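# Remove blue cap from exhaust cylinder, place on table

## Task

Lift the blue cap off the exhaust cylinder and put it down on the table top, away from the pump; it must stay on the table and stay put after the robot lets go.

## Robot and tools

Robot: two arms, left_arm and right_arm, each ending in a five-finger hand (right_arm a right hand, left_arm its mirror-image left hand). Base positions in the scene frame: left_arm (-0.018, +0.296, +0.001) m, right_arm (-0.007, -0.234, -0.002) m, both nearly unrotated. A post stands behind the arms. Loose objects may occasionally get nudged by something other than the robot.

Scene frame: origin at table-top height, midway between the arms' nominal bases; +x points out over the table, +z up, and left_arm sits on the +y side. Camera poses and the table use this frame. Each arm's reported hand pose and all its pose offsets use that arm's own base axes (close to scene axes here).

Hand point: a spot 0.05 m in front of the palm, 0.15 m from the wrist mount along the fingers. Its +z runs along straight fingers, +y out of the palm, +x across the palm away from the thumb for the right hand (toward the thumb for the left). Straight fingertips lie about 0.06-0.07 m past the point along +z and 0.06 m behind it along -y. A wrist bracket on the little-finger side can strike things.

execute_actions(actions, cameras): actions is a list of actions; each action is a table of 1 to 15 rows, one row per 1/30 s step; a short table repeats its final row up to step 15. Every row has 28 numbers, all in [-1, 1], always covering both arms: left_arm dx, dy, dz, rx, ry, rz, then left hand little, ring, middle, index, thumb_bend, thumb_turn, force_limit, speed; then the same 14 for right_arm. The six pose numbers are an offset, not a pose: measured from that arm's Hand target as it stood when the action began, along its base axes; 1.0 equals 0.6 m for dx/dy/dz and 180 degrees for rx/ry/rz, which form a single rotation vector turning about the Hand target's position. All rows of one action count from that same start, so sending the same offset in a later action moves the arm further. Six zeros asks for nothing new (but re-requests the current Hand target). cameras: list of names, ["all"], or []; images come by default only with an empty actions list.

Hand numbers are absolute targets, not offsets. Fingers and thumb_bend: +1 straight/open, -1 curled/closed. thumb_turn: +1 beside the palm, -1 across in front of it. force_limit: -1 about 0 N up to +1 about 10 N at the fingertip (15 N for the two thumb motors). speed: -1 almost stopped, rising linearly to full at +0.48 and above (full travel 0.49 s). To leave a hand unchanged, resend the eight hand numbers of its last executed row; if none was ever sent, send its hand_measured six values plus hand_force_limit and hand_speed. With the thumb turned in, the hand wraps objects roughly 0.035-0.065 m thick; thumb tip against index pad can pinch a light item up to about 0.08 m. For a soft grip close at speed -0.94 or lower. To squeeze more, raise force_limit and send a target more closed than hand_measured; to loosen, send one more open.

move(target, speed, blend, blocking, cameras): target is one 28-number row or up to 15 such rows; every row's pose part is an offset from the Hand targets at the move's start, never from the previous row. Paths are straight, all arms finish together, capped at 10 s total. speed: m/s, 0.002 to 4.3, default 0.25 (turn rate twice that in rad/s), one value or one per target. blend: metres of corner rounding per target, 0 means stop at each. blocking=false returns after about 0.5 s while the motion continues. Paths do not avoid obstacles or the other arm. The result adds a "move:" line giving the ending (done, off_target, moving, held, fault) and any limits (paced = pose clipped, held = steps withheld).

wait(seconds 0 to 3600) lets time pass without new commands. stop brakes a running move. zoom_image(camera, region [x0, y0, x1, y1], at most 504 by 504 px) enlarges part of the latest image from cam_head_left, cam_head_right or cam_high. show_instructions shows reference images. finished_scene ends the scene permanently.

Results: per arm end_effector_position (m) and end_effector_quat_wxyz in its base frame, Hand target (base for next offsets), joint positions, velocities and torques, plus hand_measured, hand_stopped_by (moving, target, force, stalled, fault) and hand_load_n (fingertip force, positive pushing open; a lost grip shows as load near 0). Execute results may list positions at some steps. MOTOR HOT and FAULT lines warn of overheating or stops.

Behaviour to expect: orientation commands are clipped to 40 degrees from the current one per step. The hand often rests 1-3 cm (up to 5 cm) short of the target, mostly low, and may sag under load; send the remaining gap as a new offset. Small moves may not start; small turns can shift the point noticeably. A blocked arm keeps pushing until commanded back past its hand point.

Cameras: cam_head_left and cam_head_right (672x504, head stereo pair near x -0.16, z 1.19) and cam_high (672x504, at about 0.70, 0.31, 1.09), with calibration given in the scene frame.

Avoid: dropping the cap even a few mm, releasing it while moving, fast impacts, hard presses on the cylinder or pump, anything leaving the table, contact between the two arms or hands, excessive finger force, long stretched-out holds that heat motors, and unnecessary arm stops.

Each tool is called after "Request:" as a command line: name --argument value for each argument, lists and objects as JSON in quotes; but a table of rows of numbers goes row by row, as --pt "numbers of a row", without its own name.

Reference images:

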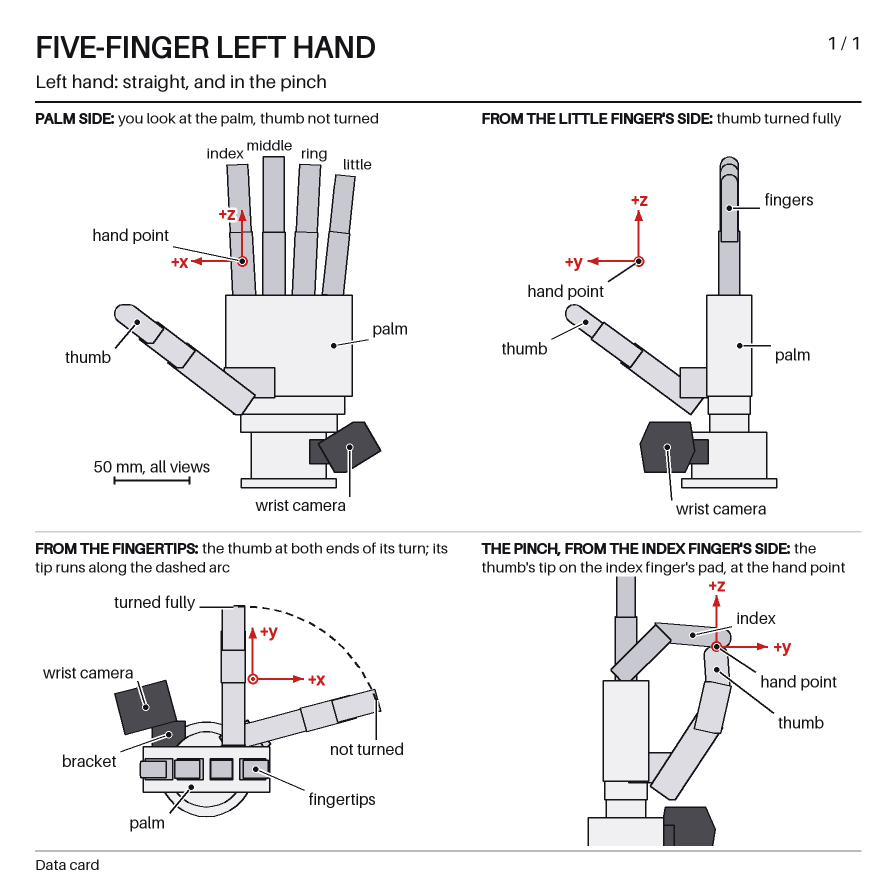

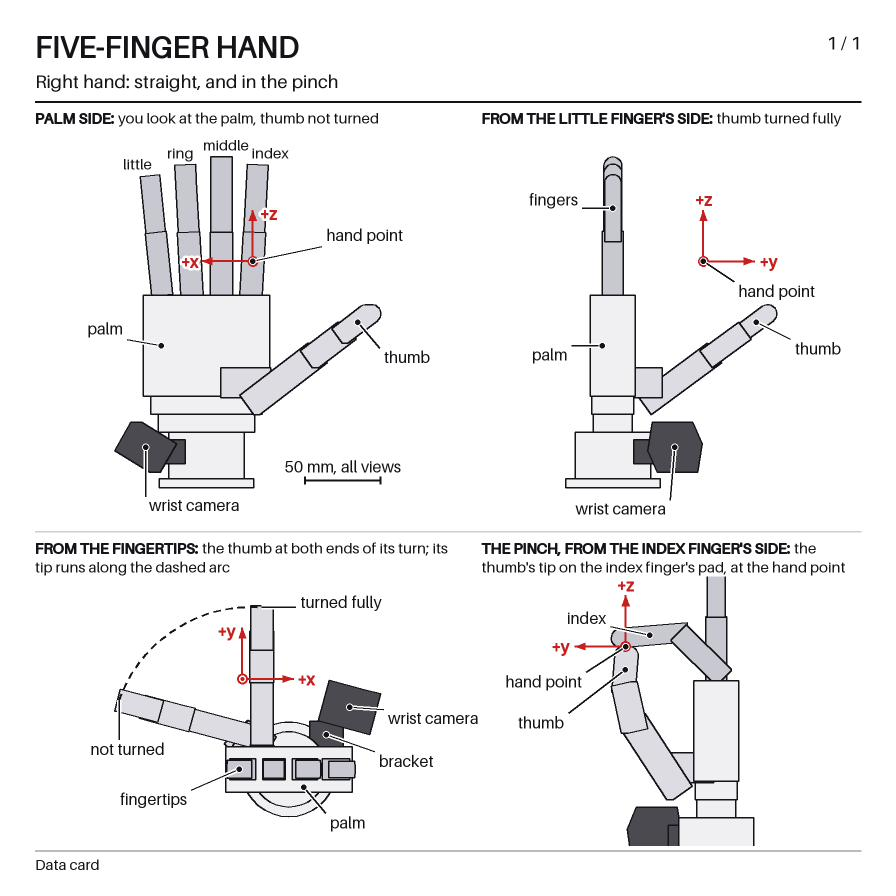

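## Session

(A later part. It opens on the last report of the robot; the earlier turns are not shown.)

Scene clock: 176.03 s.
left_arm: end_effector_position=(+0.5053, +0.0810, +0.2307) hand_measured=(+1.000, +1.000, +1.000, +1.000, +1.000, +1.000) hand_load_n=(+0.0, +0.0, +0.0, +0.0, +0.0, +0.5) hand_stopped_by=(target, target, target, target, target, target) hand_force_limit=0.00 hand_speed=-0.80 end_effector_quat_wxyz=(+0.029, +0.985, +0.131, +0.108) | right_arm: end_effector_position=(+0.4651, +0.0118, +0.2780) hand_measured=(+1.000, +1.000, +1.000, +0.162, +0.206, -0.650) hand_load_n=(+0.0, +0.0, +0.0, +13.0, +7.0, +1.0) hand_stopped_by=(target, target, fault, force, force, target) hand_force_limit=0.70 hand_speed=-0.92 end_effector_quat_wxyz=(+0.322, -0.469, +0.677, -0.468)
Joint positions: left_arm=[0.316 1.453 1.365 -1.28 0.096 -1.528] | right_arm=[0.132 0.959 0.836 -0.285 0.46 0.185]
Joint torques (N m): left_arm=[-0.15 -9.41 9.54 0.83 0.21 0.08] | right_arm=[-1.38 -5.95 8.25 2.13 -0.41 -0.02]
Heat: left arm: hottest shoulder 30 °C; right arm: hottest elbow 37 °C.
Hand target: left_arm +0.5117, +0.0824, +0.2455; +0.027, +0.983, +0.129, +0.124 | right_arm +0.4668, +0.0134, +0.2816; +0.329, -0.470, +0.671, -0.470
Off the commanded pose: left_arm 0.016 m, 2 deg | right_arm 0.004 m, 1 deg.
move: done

Request:
move --pt "0 0 0 0 0 0 1 1 1 1 1 1 0 -0.8 0 0 0 0 0 0 1 1 1 0.4 0.4 -0.65 0.7 -0.6"

Request:
move --pt "0 0 0 0 0 0 1 1 1 1 1 1 0 -0.8 0.0017 -0.0063 0.002 0 0 0.0411 1 1 1 0.4 0.4 -0.65 0.7 -0.6" --speed 0.15

Scene clock: 176.80 s.
left_arm: end_effector_position=(+0.5053, +0.0810, +0.2307) hand_measured=(+1.000, +1.000, +1.000, +1.000, +1.000, +1.000) hand_load_n=(+0.5, +0.0, +0.0, +0.0, +0.0, +0.0) hand_stopped_by=(target, target, target, target, target, target) hand_force_limit=0.00 hand_speed=-0.80 end_effector_quat_wxyz=(+0.029, +0.985, +0.131, +0.108) | right_arm: end_effector_position=(+0.4641, +0.0134, +0.2745) hand_measured=(+1.000, +1.000, +1.000, +0.400, +0.400, -0.650) hand_load_n=(+0.0, +0.0, +0.0, +0.0, +0.0, +0.0) hand_stopped_by=(target, target, fault, target, target, target) hand_force_limit=0.70 hand_speed=-0.60 end_effector_quat_wxyz=(+0.322, -0.473, +0.676, -0.465)
Joint positions: left_arm=[0.316 1.453 1.365 -1.28 0.096 -1.528] | right_arm=[0.132 0.959 0.83 -0.284 0.451 0.184]
Joint torques (N m): left_arm=[-0.09 -9.47 9.52 0.84 0.2 0.09] | right_arm=[-1.55 -5.89 8.75 2.13 -0.1 0.01]
Heat: left arm: hottest shoulder 30 °C; right arm: hottest elbow 37 °C.
Hand target: left_arm +0.5117, +0.0824, +0.2455; +0.027, +0.983, +0.129, +0.124 | right_arm +0.4668, +0.0134, +0.2817; +0.329, -0.469, +0.671, -0.470
Off the commanded pose: left_arm 0.016 m, 2 deg | right_arm 0.008 m, 1 deg.
move: done

Scene clock: 177.87 s.
left_arm: end_effector_position=(+0.5053, +0.0810, +0.2307) hand_measured=(+1.000, +1.000, +1.000, +1.000, +1.000, +1.000) hand_load_n=(+0.0, +0.0, +0.0, +0.0, +0.0, +0.0) hand_stopped_by=(target, target, target, target, target, target) hand_force_limit=0.00 hand_speed=-0.80 end_effector_quat_wxyz=(+0.029, +0.985, +0.131, +0.108) | right_arm: end_effector_position=(+0.4669, +0.0131, +0.2721) hand_measured=(+1.000, +1.000, +1.000, +0.400, +0.400, -0.650) hand_load_n=(+0.0, +0.0, -0.5, +0.0, +0.0, +0.0) hand_stopped_by=(target, target, fault, target, target, target) hand_force_limit=0.70 hand_speed=-0.60 end_effector_quat_wxyz=(+0.352, -0.518, +0.646, -0.438)
Joint positions: left_arm=[0.316 1.453 1.365 -1.28 0.096 -1.528] | right_arm=[0.058 0.957 0.823 -0.258 0.256 0.106]
Joint torques (N m): left_arm=[-0.09 -9.47 9.52 0.83 0.21 0.08] | right_arm=[-1.96 -6.71 8.7 2.14 -0.19 -0.03]
Heat: left arm: hottest shoulder 30 °C; right arm: hottest elbow 37 °C.
Hand target: left_arm +0.5117, +0.0824, +0.2455; +0.027, +0.983, +0.129, +0.124 | right_arm +0.4678, +0.0097, +0.2829; +0.359, -0.512, +0.639, -0.448
Off the commanded pose: left_arm 0.016 m, 2 deg | right_arm 0.011 m, 2 deg.
move: off_target (right_arm)

Request:
move --pt "0 0 0 0 0 0 1 1 1 1 1 1 0 -0.8 0 0 0 0 0 0 1 1 1 -0.1 -0.1 -0.65 -0.6 -0.96"

Request:
move --pt "0 0 0 0 0 0 1 1 1 1 1 1 0 -0.8 0.0014 -0.005 0.002 0 0 0.035 1 1 1 -0.1 -0.1 -0.65 -0.6 -0.96" --speed 0.15

Request:
move --pt "0 0 0 0 0 0 1 1 1 1 1 1 0 -0.8 0.0014 -0.002 0.002 0 0 0.035 1 1 1 -0.1 -0.1 -0.65 -0.6 -0.96" --speed 0.15

Scene clock: 181.53 s.
left_arm: end_effector_position=(+0.5053, +0.0810, +0.2307) hand_measured=(+1.000, +1.000, +1.000, +1.000, +1.000, +1.000) hand_load_n=(+0.0, +0.0, -0.5, +0.0, +0.0, +0.0) hand_stopped_by=(target, target, target, target, target, target) hand_force_limit=0.00 hand_speed=-0.80 end_effector_quat_wxyz=(+0.029, +0.985, +0.131, +0.108) | right_arm: end_effector_position=(+0.4677, +0.0130, +0.2734) hand_measured=(+1.000, +1.000, +1.000, +0.184, +0.228, -0.650) hand_load_n=(-0.5, +0.0, +0.0, +3.0, +3.0, -0.5) hand_stopped_by=(target, target, fault, force, force, target) hand_force_limit=-0.60 hand_speed=-0.96 end_effector_quat_wxyz=(+0.353, -0.516, +0.645, -0.439)
Joint positions: left_arm=[0.316 1.453 1.365 -1.28 0.096 -1.528] | right_arm=[0.057 0.957 0.823 -0.253 0.256 0.105]
Joint torques (N m): left_arm=[-0.15 -9.41 9.52 0.83 0.2 0.09] | right_arm=[-1.79 -6.77 8.66 1.94 -0.19 -0.02]
Heat: left arm: hottest shoulder 30 °C; right arm: hottest elbow 37 °C.
Hand target: left_arm +0.5117, +0.0824, +0.2455; +0.027, +0.983, +0.129, +0.124 | right_arm +0.4678, +0.0097, +0.2829; +0.359, -0.512, +0.639, -0.448
Off the commanded pose: left_arm 0.016 m, 2 deg | right_arm 0.010 m, 1 deg.
move: done

Scene clock: 182.47 s.
left_arm: end_effector_position=(+0.5053, +0.0810, +0.2307) hand_measured=(+1.000, +1.000, +1.000, +1.000, +1.000, +1.000) hand_load_n=(+0.0, +0.0, +0.0, +0.0, +0.0, +0.0) hand_stopped_by=(target, target, target, target, target, target) hand_force_limit=0.00 hand_speed=-0.80 end_effector_quat_wxyz=(+0.029, +0.985, +0.131, +0.108) | right_arm: end_effector_position=(+0.4678, +0.0106, +0.2740) hand_measured=(+1.000, +1.000, +1.000, +0.184, +0.228, -0.650) hand_load_n=(-0.5, +0.0, +0.0, +4.5, +1.5, +1.0) hand_stopped_by=(target, target, fault, force, force, target) hand_force_limit=-0.60 hand_speed=-0.96 end_effector_quat_wxyz=(+0.378, -0.549, +0.618, -0.416)
Joint positions: left_arm=[0.316 1.453 1.365 -1.28 0.096 -1.528] | right_arm=[-0.011 0.957 0.823 -0.243 0.09 0.047]
Joint torques (N m): left_arm=[-0.03 -9.41 9.54 0.83 0.2 0.09] | right_arm=[-1.96 -6.65 8.85 1.89 -0.32 -0.11]
Heat: left arm: hottest shoulder 30 °C; right arm: hottest elbow 37 °C.
Hand target: left_arm +0.5117, +0.0824, +0.2455; +0.027, +0.983, +0.129, +0.124 | right_arm +0.4686, +0.0066, +0.2840; +0.383, -0.546, +0.610, -0.427
Off the commanded pose: left_arm 0.016 m, 2 deg | right_arm 0.011 m, 2 deg.
move: off_target (right_arm)

Scene clock: 183.43 s.
left_arm: end_effector_position=(+0.5053, +0.0810, +0.2307) hand_measured=(+1.000, +1.000, +1.000, +1.000, +1.000, +1.000) hand_load_n=(+0.0, +0.0, +0.0, +0.0, +0.0, +0.0) hand_stopped_by=(target, target, target, target, target, target) hand_force_limit=0.00 hand_speed=-0.80 end_effector_quat_wxyz=(+0.029, +0.985, +0.131, +0.108) | right_arm: end_effector_position=(+0.4681, +0.0091, +0.2728) hand_measured=(+1.000, +1.000, +1.000, +0.184, +0.228, -0.650) hand_load_n=(+0.0, +0.0, +0.0, +6.0, +1.5, +1.0) hand_stopped_by=(target, target, fault, force, force, target) hand_force_limit=-0.60 hand_speed=-0.96 end_effector_quat_wxyz=(-0.403, +0.579, -0.589, +0.395)
Joint positions: left_arm=[0.316 1.453 1.365 -1.28 0.096 -1.528] | right_arm=[-0.072 0.967 0.823 -0.229 -0.068 -0.008]
Joint torques (N m): left_arm=[-0.09 -9.47 9.54 0.84 0.21 0.08] | right_arm=[-1.85 -6.42 9.51 1.48 -0.47 -0.12]
Heat: left arm: hottest shoulder 30 °C; right arm: hottest elbow 37 °C.
Hand target: left_arm +0.5117, +0.0824, +0.2455; +0.027, +0.983, +0.129, +0.124 | right_arm +0.4695, +0.0055, +0.2853; -0.406, +0.579, -0.579, +0.406
Off the commanded pose: left_arm 0.016 m, 2 deg | right_arm 0.013 m, 2 deg.
move: off_target (right_arm)

Request:
move --pt "0 0 0 0 0 0 1 1 1 1 1 1 0 -0.8 0 0 0 0 0 0 1 1 1 -0.15 -0.15 -0.65 0.3 -0.93" --pt "0 0 0 0 0 0 1 1 1 1 1 1 0 -0.8 0.0033 -0.0053 0.0465 0 0 0.1222 1 1 1 -0.15 -0.15 -0.65 0.3 -0.93" --pt "0 0 0 0 0 0 1 1 1 1 1 1 0 -0.8 0.0058 -0.0063 0.06 0 0 0.2056 1 1 1 -0.15 -0.15 -0.65 0.3 -0.93" --pt "0 0 0 0 0 0 1 1 1 1 1 1 0 -0.8 0.0093 -0.007 0.066 0 0 0.2889 1 1 1 -0.15 -0.15 -0.65 0.3 -0.93" --speed 0.3 --blend '[0,0.01,0.01,0]'

Request:
move --pt "0 0 0 0 0 0 1 1 1 1 1 1 0 -0.8 0 0 -0.051 0 0 0 1 1 1 0.38 0.38 -0.65 0.45 -0.6" --pt "0 0 0 0 0 0 1 1 1 1 1 1 0 -0.8 -0.002 0.004 0.032 0 0 -0.06 1 1 1 0.38 0.38 -0.65 0.45 -0.6" --pt "0 0 0 0 0 0 1 1 1 1 1 1 0 -0.8 -0.0197 0.0388 0.007 0 0 -0.5111 1 1 1 0.38 0.38 -0.65 0.45 -0.6" --pt "0 0 0 0 0 0 1 1 1 1 1 1 0 -0.8 -0.0197 0.0388 -0.077 0 0 -0.5111 1 1 1 0.38 0.38 -0.65 0.45 -0.6" --pt "0 0 0 0 0 0 1 1 1 1 1 1 0 -0.8 -0.0197 0.0388 -0.077 0 0 -0.5111 1 1 1 -0.15 -0.15 -0.65 0.3 -0.9" --speed '[0.15,0.3,0.5,0.15,0.1]' --blend '[0,0.015,0.01,0,0]'

Scene clock: 187.47 s.
left_arm: end_effector_position=(+0.5053, +0.0810, +0.2307) hand_measured=(+1.000, +1.000, +1.000, +1.000, +1.000, +1.000) hand_load_n=(+0.0, +0.0, +0.0, +0.0, +0.0, +0.0) hand_stopped_by=(target, target, target, target, target, target) hand_force_limit=0.00 hand_speed=-0.80 end_effector_quat_wxyz=(+0.029, +0.985, +0.131, +0.108) | right_arm: end_effector_position=(+0.4744, +0.0042, +0.2715) hand_measured=(+1.000, +1.000, +1.000, +0.182, +0.186, -0.650) hand_load_n=(+0.0, +0.0, +0.0, +12.5, +6.5, -0.5) hand_stopped_by=(target, target, fault, force, force, target) hand_force_limit=0.30 hand_speed=-0.93 end_effector_quat_wxyz=(-0.529, +0.784, -0.283, +0.161)
Joint positions: left_arm=[0.316 1.453 1.365 -1.28 0.096 -1.528] | right_arm=[-0.332 1.362 1.22 -0.8 -1.071 -0.829]
Joint torques (N m): left_arm=[-0.09 -9.47 9.54 0.84 0.2 0.08] | right_arm=[-2.67 -13.74 12.77 -0.4 -1.91 0.29]
Heat: left arm: hottest shoulder 30 °C; right arm: hottest elbow 37 °C.
Hand target: left_arm +0.5117, +0.0824, +0.2455; +0.027, +0.983, +0.129, +0.124 | right_arm +0.4751, +0.0012, +0.3249; -0.543, +0.774, -0.267, +0.187
Off the commanded pose: left_arm 0.016 m, 2 deg | right_arm 0.053 m, 4 deg.
move: off_target (right_arm)

Scene clock: 192.63 s.
left_arm: end_effector_position=(+0.5053, +0.0810, +0.2307) hand_measured=(+1.000, +1.000, +1.000, +1.000, +1.000, +1.000) hand_load_n=(+0.0, +0.0, +0.0, +0.0, +0.0, +0.0) hand_stopped_by=(target, target, target, target, target, target) hand_force_limit=0.00 hand_speed=-0.80 end_effector_quat_wxyz=(+0.029, +0.985, +0.131, +0.108) | right_arm: end_effector_position=(+0.4630, +0.0185, +0.2764) hand_measured=(+1.000, +1.000, +1.000, +0.198, +0.168, -0.650) hand_load_n=(+0.0, +0.0, +0.0, +11.5, +9.5, -1.0) hand_stopped_by=(target, target, fault, force, force, target) hand_force_limit=0.30 hand_speed=-0.90 end_effector_quat_wxyz=(+0.239, -0.339, +0.745, -0.522)
Joint positions: left_arm=[0.316 1.453 1.365 -1.28 0.096 -1.528] | right_arm=[0.308 1.062 0.922 -0.466 0.931 0.509]
Joint torques (N m): left_arm=[-0.09 -9.41 9.54 0.84 0.21 0.08] | right_arm=[-0.5 -6.77 8.61 0.92 -0.02 0.03]
Heat: left arm: hottest shoulder 30 °C; right arm: hottest elbow 37 °C.
Hand target: left_arm +0.5117, +0.0824, +0.2455; +0.027, +0.983, +0.129, +0.124 | right_arm +0.4631, +0.0246, +0.2786; +0.243, -0.346, +0.742, -0.520
Off the commanded pose: left_arm 0.016 m, 2 deg | right_arm 0.006 m, 1 deg.
move: done

Request:
move --pt "0 0 0 0 0 0 1 1 1 1 1 1 0 -0.8 0.0057 -0.0183 0.05 0 0 0.1111 1 1 1 -0.15 -0.15 -0.65 0.3 -0.9" --pt "0 0 0 0 0 0 1 1 1 1 1 1 0 -0.8 0.0097 -0.0325 0.06 0 0 0.2222 1 1 1 -0.15 -0.15 -0.65 0.3 -0.9" --pt "0 0 0 0 0 0 1 1 1 1 1 1 0 -0.8 0.0138 -0.037 0.067 0 0 0.3444 1 1 1 -0.15 -0.15 -0.65 0.3 -0.9" --pt "0 0 0 0 0 0 1 1 1 1 1 1 0 -0.8 0.0163 -0.038 0.0708 0 0 0.4278 1 1 1 -0.15 -0.15 -0.65 0.3 -0.9" --pt "0 0 0 0 0 0 1 1 1 1 1 1 0 -0.8 0.0200 -0.0389 0.0768 0 0 0.5111 1 1 1 -0.15 -0.15 -0.65 0.3 -0.9" --speed 0.35 --blend 0.01

Scene clock: 196.20 s.
left_arm: end_effector_position=(+0.5053, +0.0810, +0.2307) hand_measured=(+1.000, +1.000, +1.000, +1.000, +1.000, +1.000) hand_load_n=(+0.0, +0.0, +0.0, +0.0, +0.0, +0.0) hand_stopped_by=(target, target, target, target, target, target) hand_force_limit=0.00 hand_speed=-0.80 end_effector_quat_wxyz=(+0.029, +0.985, +0.131, +0.108) | right_arm: end_effector_position=(+0.4742, +0.0026, +0.2751) hand_measured=(+1.000, +1.000, +1.000, +0.198, +0.168, -0.650) hand_load_n=(+0.0, -0.5, +0.0, +14.5, +7.0, +0.0) hand_stopped_by=(target, target, fault, force, force, target) hand_force_limit=0.30 hand_speed=-0.90 end_effector_quat_wxyz=(-0.530, +0.783, -0.282, +0.165)
Joint positions: left_arm=[0.316 1.453 1.365 -1.28 0.096 -1.528] | right_arm=[-0.336 1.358 1.223 -0.802 -1.073 -0.829]
Joint torques (N m): left_arm=[-0.15 -9.41 9.54 0.84 0.21 0.08] | right_arm=[-1.96 -13.39 12.57 -0.36 -1.87 0.29]
Heat: left arm: hottest shoulder 30 °C; right arm: hottest elbow 37 °C.
Hand target: left_arm +0.5117, +0.0824, +0.2455; +0.027, +0.983, +0.129, +0.124 | right_arm +0.4752, +0.0012, +0.3247; -0.543, +0.774, -0.267, +0.187
Off the commanded pose: left_arm 0.016 m, 2 deg | right_arm 0.050 m, 4 deg.
move: off_target (right_arm)

Request:
move --pt "0 0 0 0 0 0 1 1 1 1 1 1 0 -0.8 0 0 -0.051 0 0 0 1 1 1 0.38 0.38 -0.65 0.45 -0.6" --pt "0 0 0 0 0 0 1 1 1 1 1 1 0 -0.8 -0.002 0.004 0.032 0 0 -0.06 1 1 1 0.38 0.38 -0.65 0.45 -0.6" --pt "0 0 0 0 0 0 1 1 1 1 1 1 0 -0.8 -0.0197 0.0388 0.007 0 0 -0.5111 1 1 1 0.38 0.38 -0.65 0.45 -0.6" --pt "0 0 0 0 0 0 1 1 1 1 1 1 0 -0.8 -0.0197 0.0388 -0.077 0 0 -0.5111 1 1 1 0.38 0.38 -0.65 0.45 -0.6" --pt "0 0 0 0 0 0 1 1 1 1 1 1 0 -0.8 -0.0197 0.0388 -0.077 0 0 -0.5111 1 1 1 -0.15 -0.15 -0.65 0.3 -0.9" --speed '[0.15,0.3,0.5,0.15,0.1]' --blend '[0,0.015,0.01,0,0]' --cameras '["cam_high"]'

Request:
zoom_image --camera "cam_high" --region '[262, 120, 312, 180]'

Request:
move --pt "0 0 0 0 0 0 1 1 1 1 1 1 0 -0.8 0.0057 -0.0183 0.05 0 0 0.1111 1 1 1 -0.15 -0.15 -0.65 0.3 -0.9" --pt "0 0 0 0 0 0 1 1 1 1 1 1 0 -0.8 0.0097 -0.0325 0.06 0 0 0.2222 1 1 1 -0.15 -0.15 -0.65 0.3 -0.9" --pt "0 0 0 0 0 0 1 1 1 1 1 1 0 -0.8 0.0138 -0.037 0.067 0 0 0.3444 1 1 1 -0.15 -0.15 -0.65 0.3 -0.9" --pt "0 0 0 0 0 0 1 1 1 1 1 1 0 -0.8 0.0163 -0.038 0.0708 0 0 0.4278 1 1 1 -0.15 -0.15 -0.65 0.3 -0.9" --pt "0 0 0 0 0 0 1 1 1 1 1 1 0 -0.8 0.0200 -0.0389 0.0768 0 0 0.5111 1 1 1 -0.15 -0.15 -0.65 0.3 -0.9" --speed 0.35 --blend 0.01

Scene clock: 201.53 s.
left_arm: end_effector_position=(+0.5053, +0.0810, +0.2307) hand_measured=(+1.000, +1.000, +1.000, +1.000, +1.000, +1.000) hand_load_n=(+0.0, +0.0, +0.0, +0.0, -0.5, +0.0) hand_stopped_by=(target, target, target, target, target, target) hand_force_limit=0.00 hand_speed=-0.80 end_effector_quat_wxyz=(+0.029, +0.985, +0.131, +0.108) | right_arm: end_effector_position=(+0.4634, +0.0183, +0.2762) hand_measured=(+1.000, +1.000, +1.000, +0.188, +0.184, -0.650) hand_load_n=(+0.0, +0.0, -0.5, +12.0, +9.5, -0.5) hand_stopped_by=(target, target, fault, force, force, target) hand_force_limit=0.30 hand_speed=-0.90 end_effector_quat_wxyz=(+0.239, -0.339, +0.745, -0.522)
Joint positions: left_arm=[0.316 1.453 1.365 -1.28 0.096 -1.528] | right_arm=[0.307 1.063 0.922 -0.464 0.931 0.51]
Joint torques (N m): left_arm=[-0.09 -9.47 9.54 0.84 0.2 0.08] | right_arm=[-0.56 -6.89 8.65 0.87 -0.02 0.03]
Heat: left arm: hottest shoulder 30 °C; right arm: hottest elbow 37 °C.
Hand target: left_arm +0.5117, +0.0824, +0.2455; +0.027, +0.983, +0.129, +0.124 | right_arm +0.4633, +0.0246, +0.2785; +0.243, -0.346, +0.742, -0.520
Off the commanded pose: left_arm 0.016 m, 2 deg | right_arm 0.007 m, 1 deg.
move: done

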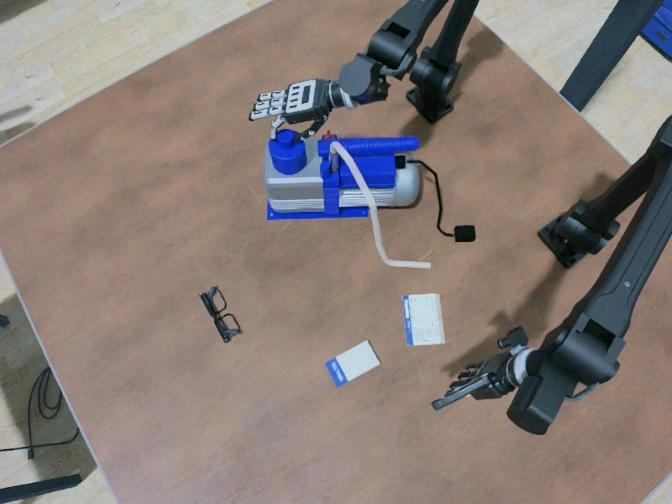

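Scaled by 8.400 from the camera's image (finer frame: 960x720).

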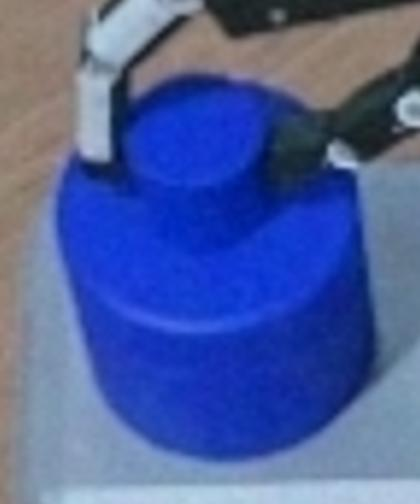

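Scene clock: 204.93 s.
left_arm: end_effector_position=(+0.5053, +0.0810, +0.2307) hand_measured=(+1.000, +1.000, +1.000, +1.000, +1.000, +1.000) hand_load_n=(+0.5, +0.0, +0.0, +0.0, +0.0, +0.0) hand_stopped_by=(target, target, target, target, target, target) hand_force_limit=0.00 hand_speed=-0.80 end_effector_quat_wxyz=(+0.029, +0.985, +0.131, +0.108) | right_arm: end_effector_position=(+0.4746, +0.0030, +0.2750) hand_measured=(+1.000, +1.000, +1.000, +0.188, +0.184, -0.650) hand_load_n=(+0.0, +0.0, +0.0, +14.0, +6.0, +0.0) hand_stopped_by=(target, target, fault, force, force, target) hand_force_limit=0.30 hand_speed=-0.90 end_effector_quat_wxyz=(-0.530, +0.783, -0.282, +0.165)
Joint positions: left_arm=[0.316 1.453 1.365 -1.28 0.096 -1.528] | right_arm=[-0.335 1.359 1.224 -0.8 -1.073 -0.829]
Joint torques (N m): left_arm=[-0.09 -9.41 9.52 0.83 0.21 0.08] | right_arm=[-2.26 -13.33 12.53 -0.43 -1.85 0.33]
Heat: left arm: hottest shoulder 30 °C; right arm: hottest elbow 37 °C.
Hand target: left_arm +0.5117, +0.0824, +0.2455; +0.027, +0.983, +0.129, +0.124 | right_arm +0.4754, +0.0011, +0.3246; -0.543, +0.774, -0.267, +0.187
Off the commanded pose: left_arm 0.016 m, 2 deg | right_arm 0.050 m, 4 deg.
move: off_target (right_arm)

Request:
move --pt "0 0 0 0 0 0 1 1 1 1 1 1 0 -0.8 0 0 -0.051 0 0 0 1 1 1 0.38 0.38 -0.65 0.45 -0.6" --pt "0 0 0 0 0 0 1 1 1 1 1 1 0 -0.8 -0.002 0.004 0.05 0 0 -0.06 1 1 1 0.38 0.38 -0.65 0.45 -0.6" --pt "0 0 0 0 0 0 1 1 1 1 1 1 0 -0.8 -0.05 -0.25 0.13 0 0 -0.25 1 1 1 0.38 0.38 -0.65 0.45 -0.6" --speed '[0.15,0.2,0.4]' --blend '[0,0.01,0]' --cameras '["all"]'

Request:
zoom_image --camera "cam_high" --region '[262, 122, 312, 180]'

Request:
zoom_image --camera "cam_head_left" --region '[405, 232, 450, 277]'

Request:
zoom_image --camera "cam_head_right" --region '[408, 232, 453, 277]'

Scene clock: 207.80 s.
left_arm: end_effector_position=(+0.5053, +0.0810, +0.2307) hand_measured=(+1.000, +1.000, +1.000, +1.000, +1.000, +1.000) hand_load_n=(+0.0, +0.0, +0.0, +0.0, +0.0, +0.0) hand_stopped_by=(target, target, target, target, target, target) hand_force_limit=0.00 hand_speed=-0.80 end_effector_quat_wxyz=(+0.029, +0.985, +0.131, +0.108) | right_arm: end_effector_position=(+0.4432, -0.1467, +0.3802) hand_measured=(+1.000, +1.000, +1.000, +0.380, +0.380, -0.650) hand_load_n=(+0.0, +0.0, +0.0, +0.0, +0.0, +0.0) hand_stopped_by=(target, target, fault, target, target, target) hand_force_limit=0.45 hand_speed=-0.60 end_effector_quat_wxyz=(-0.426, +0.619, -0.554, +0.360)
Joint positions: left_arm=[0.316 1.453 1.365 -1.28 0.096 -1.528] | right_arm=[-0.602 1.099 1.219 -0.625 -0.675 -0.304]
Joint torques (N m): left_arm=[-0.09 -9.41 9.54 0.83 0.2 0.08] | right_arm=[-1.44 -8.18 10.35 1.94 -0.38 0.19]
Heat: left arm: hottest shoulder 30 °C; right arm: hottest elbow 37 °C.
Hand target: left_arm +0.5117, +0.0824, +0.2455; +0.027, +0.983, +0.129, +0.124 | right_arm +0.4454, -0.1489, +0.4028; -0.430, +0.613, -0.543, +0.380
Off the commanded pose: left_arm 0.016 m, 2 deg | right_arm 0.023 m, 3 deg.
move: off_target (right_arm)

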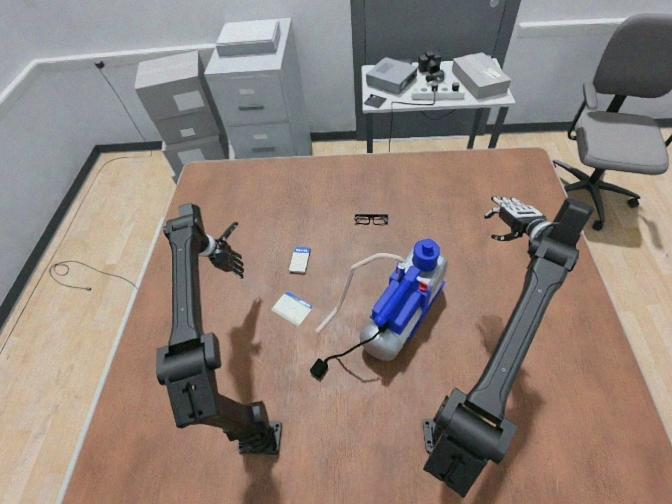

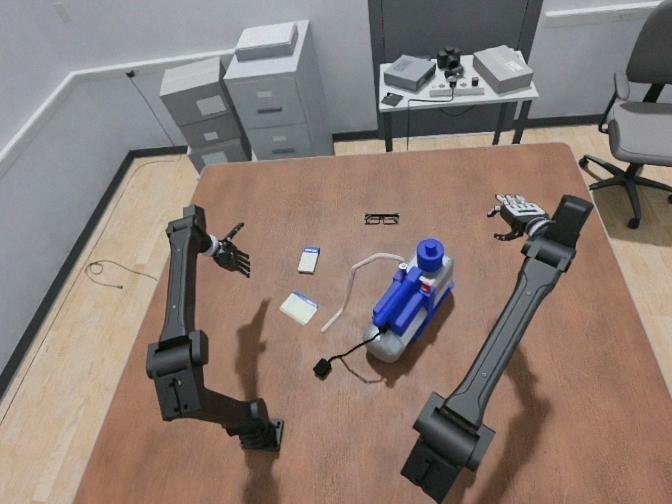

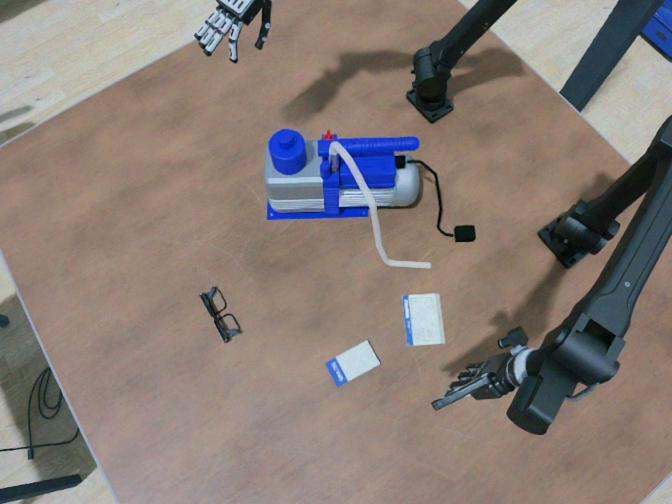

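Scaled by 8.690 from the camera's image (finer frame: 960x720).

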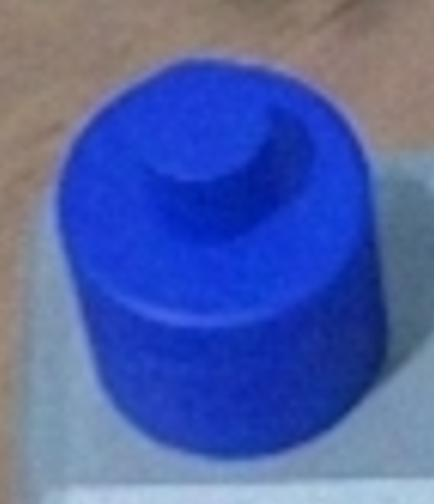

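Scaled by 11.200 from the camera's image (finer frame: 960x720).

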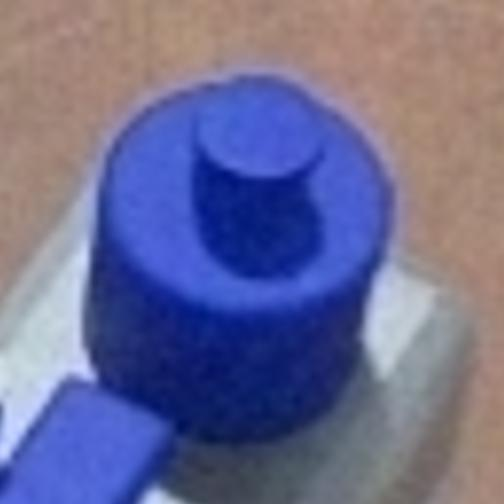

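Scaled by 11.200 from the camera's image (finer frame: 960x720).

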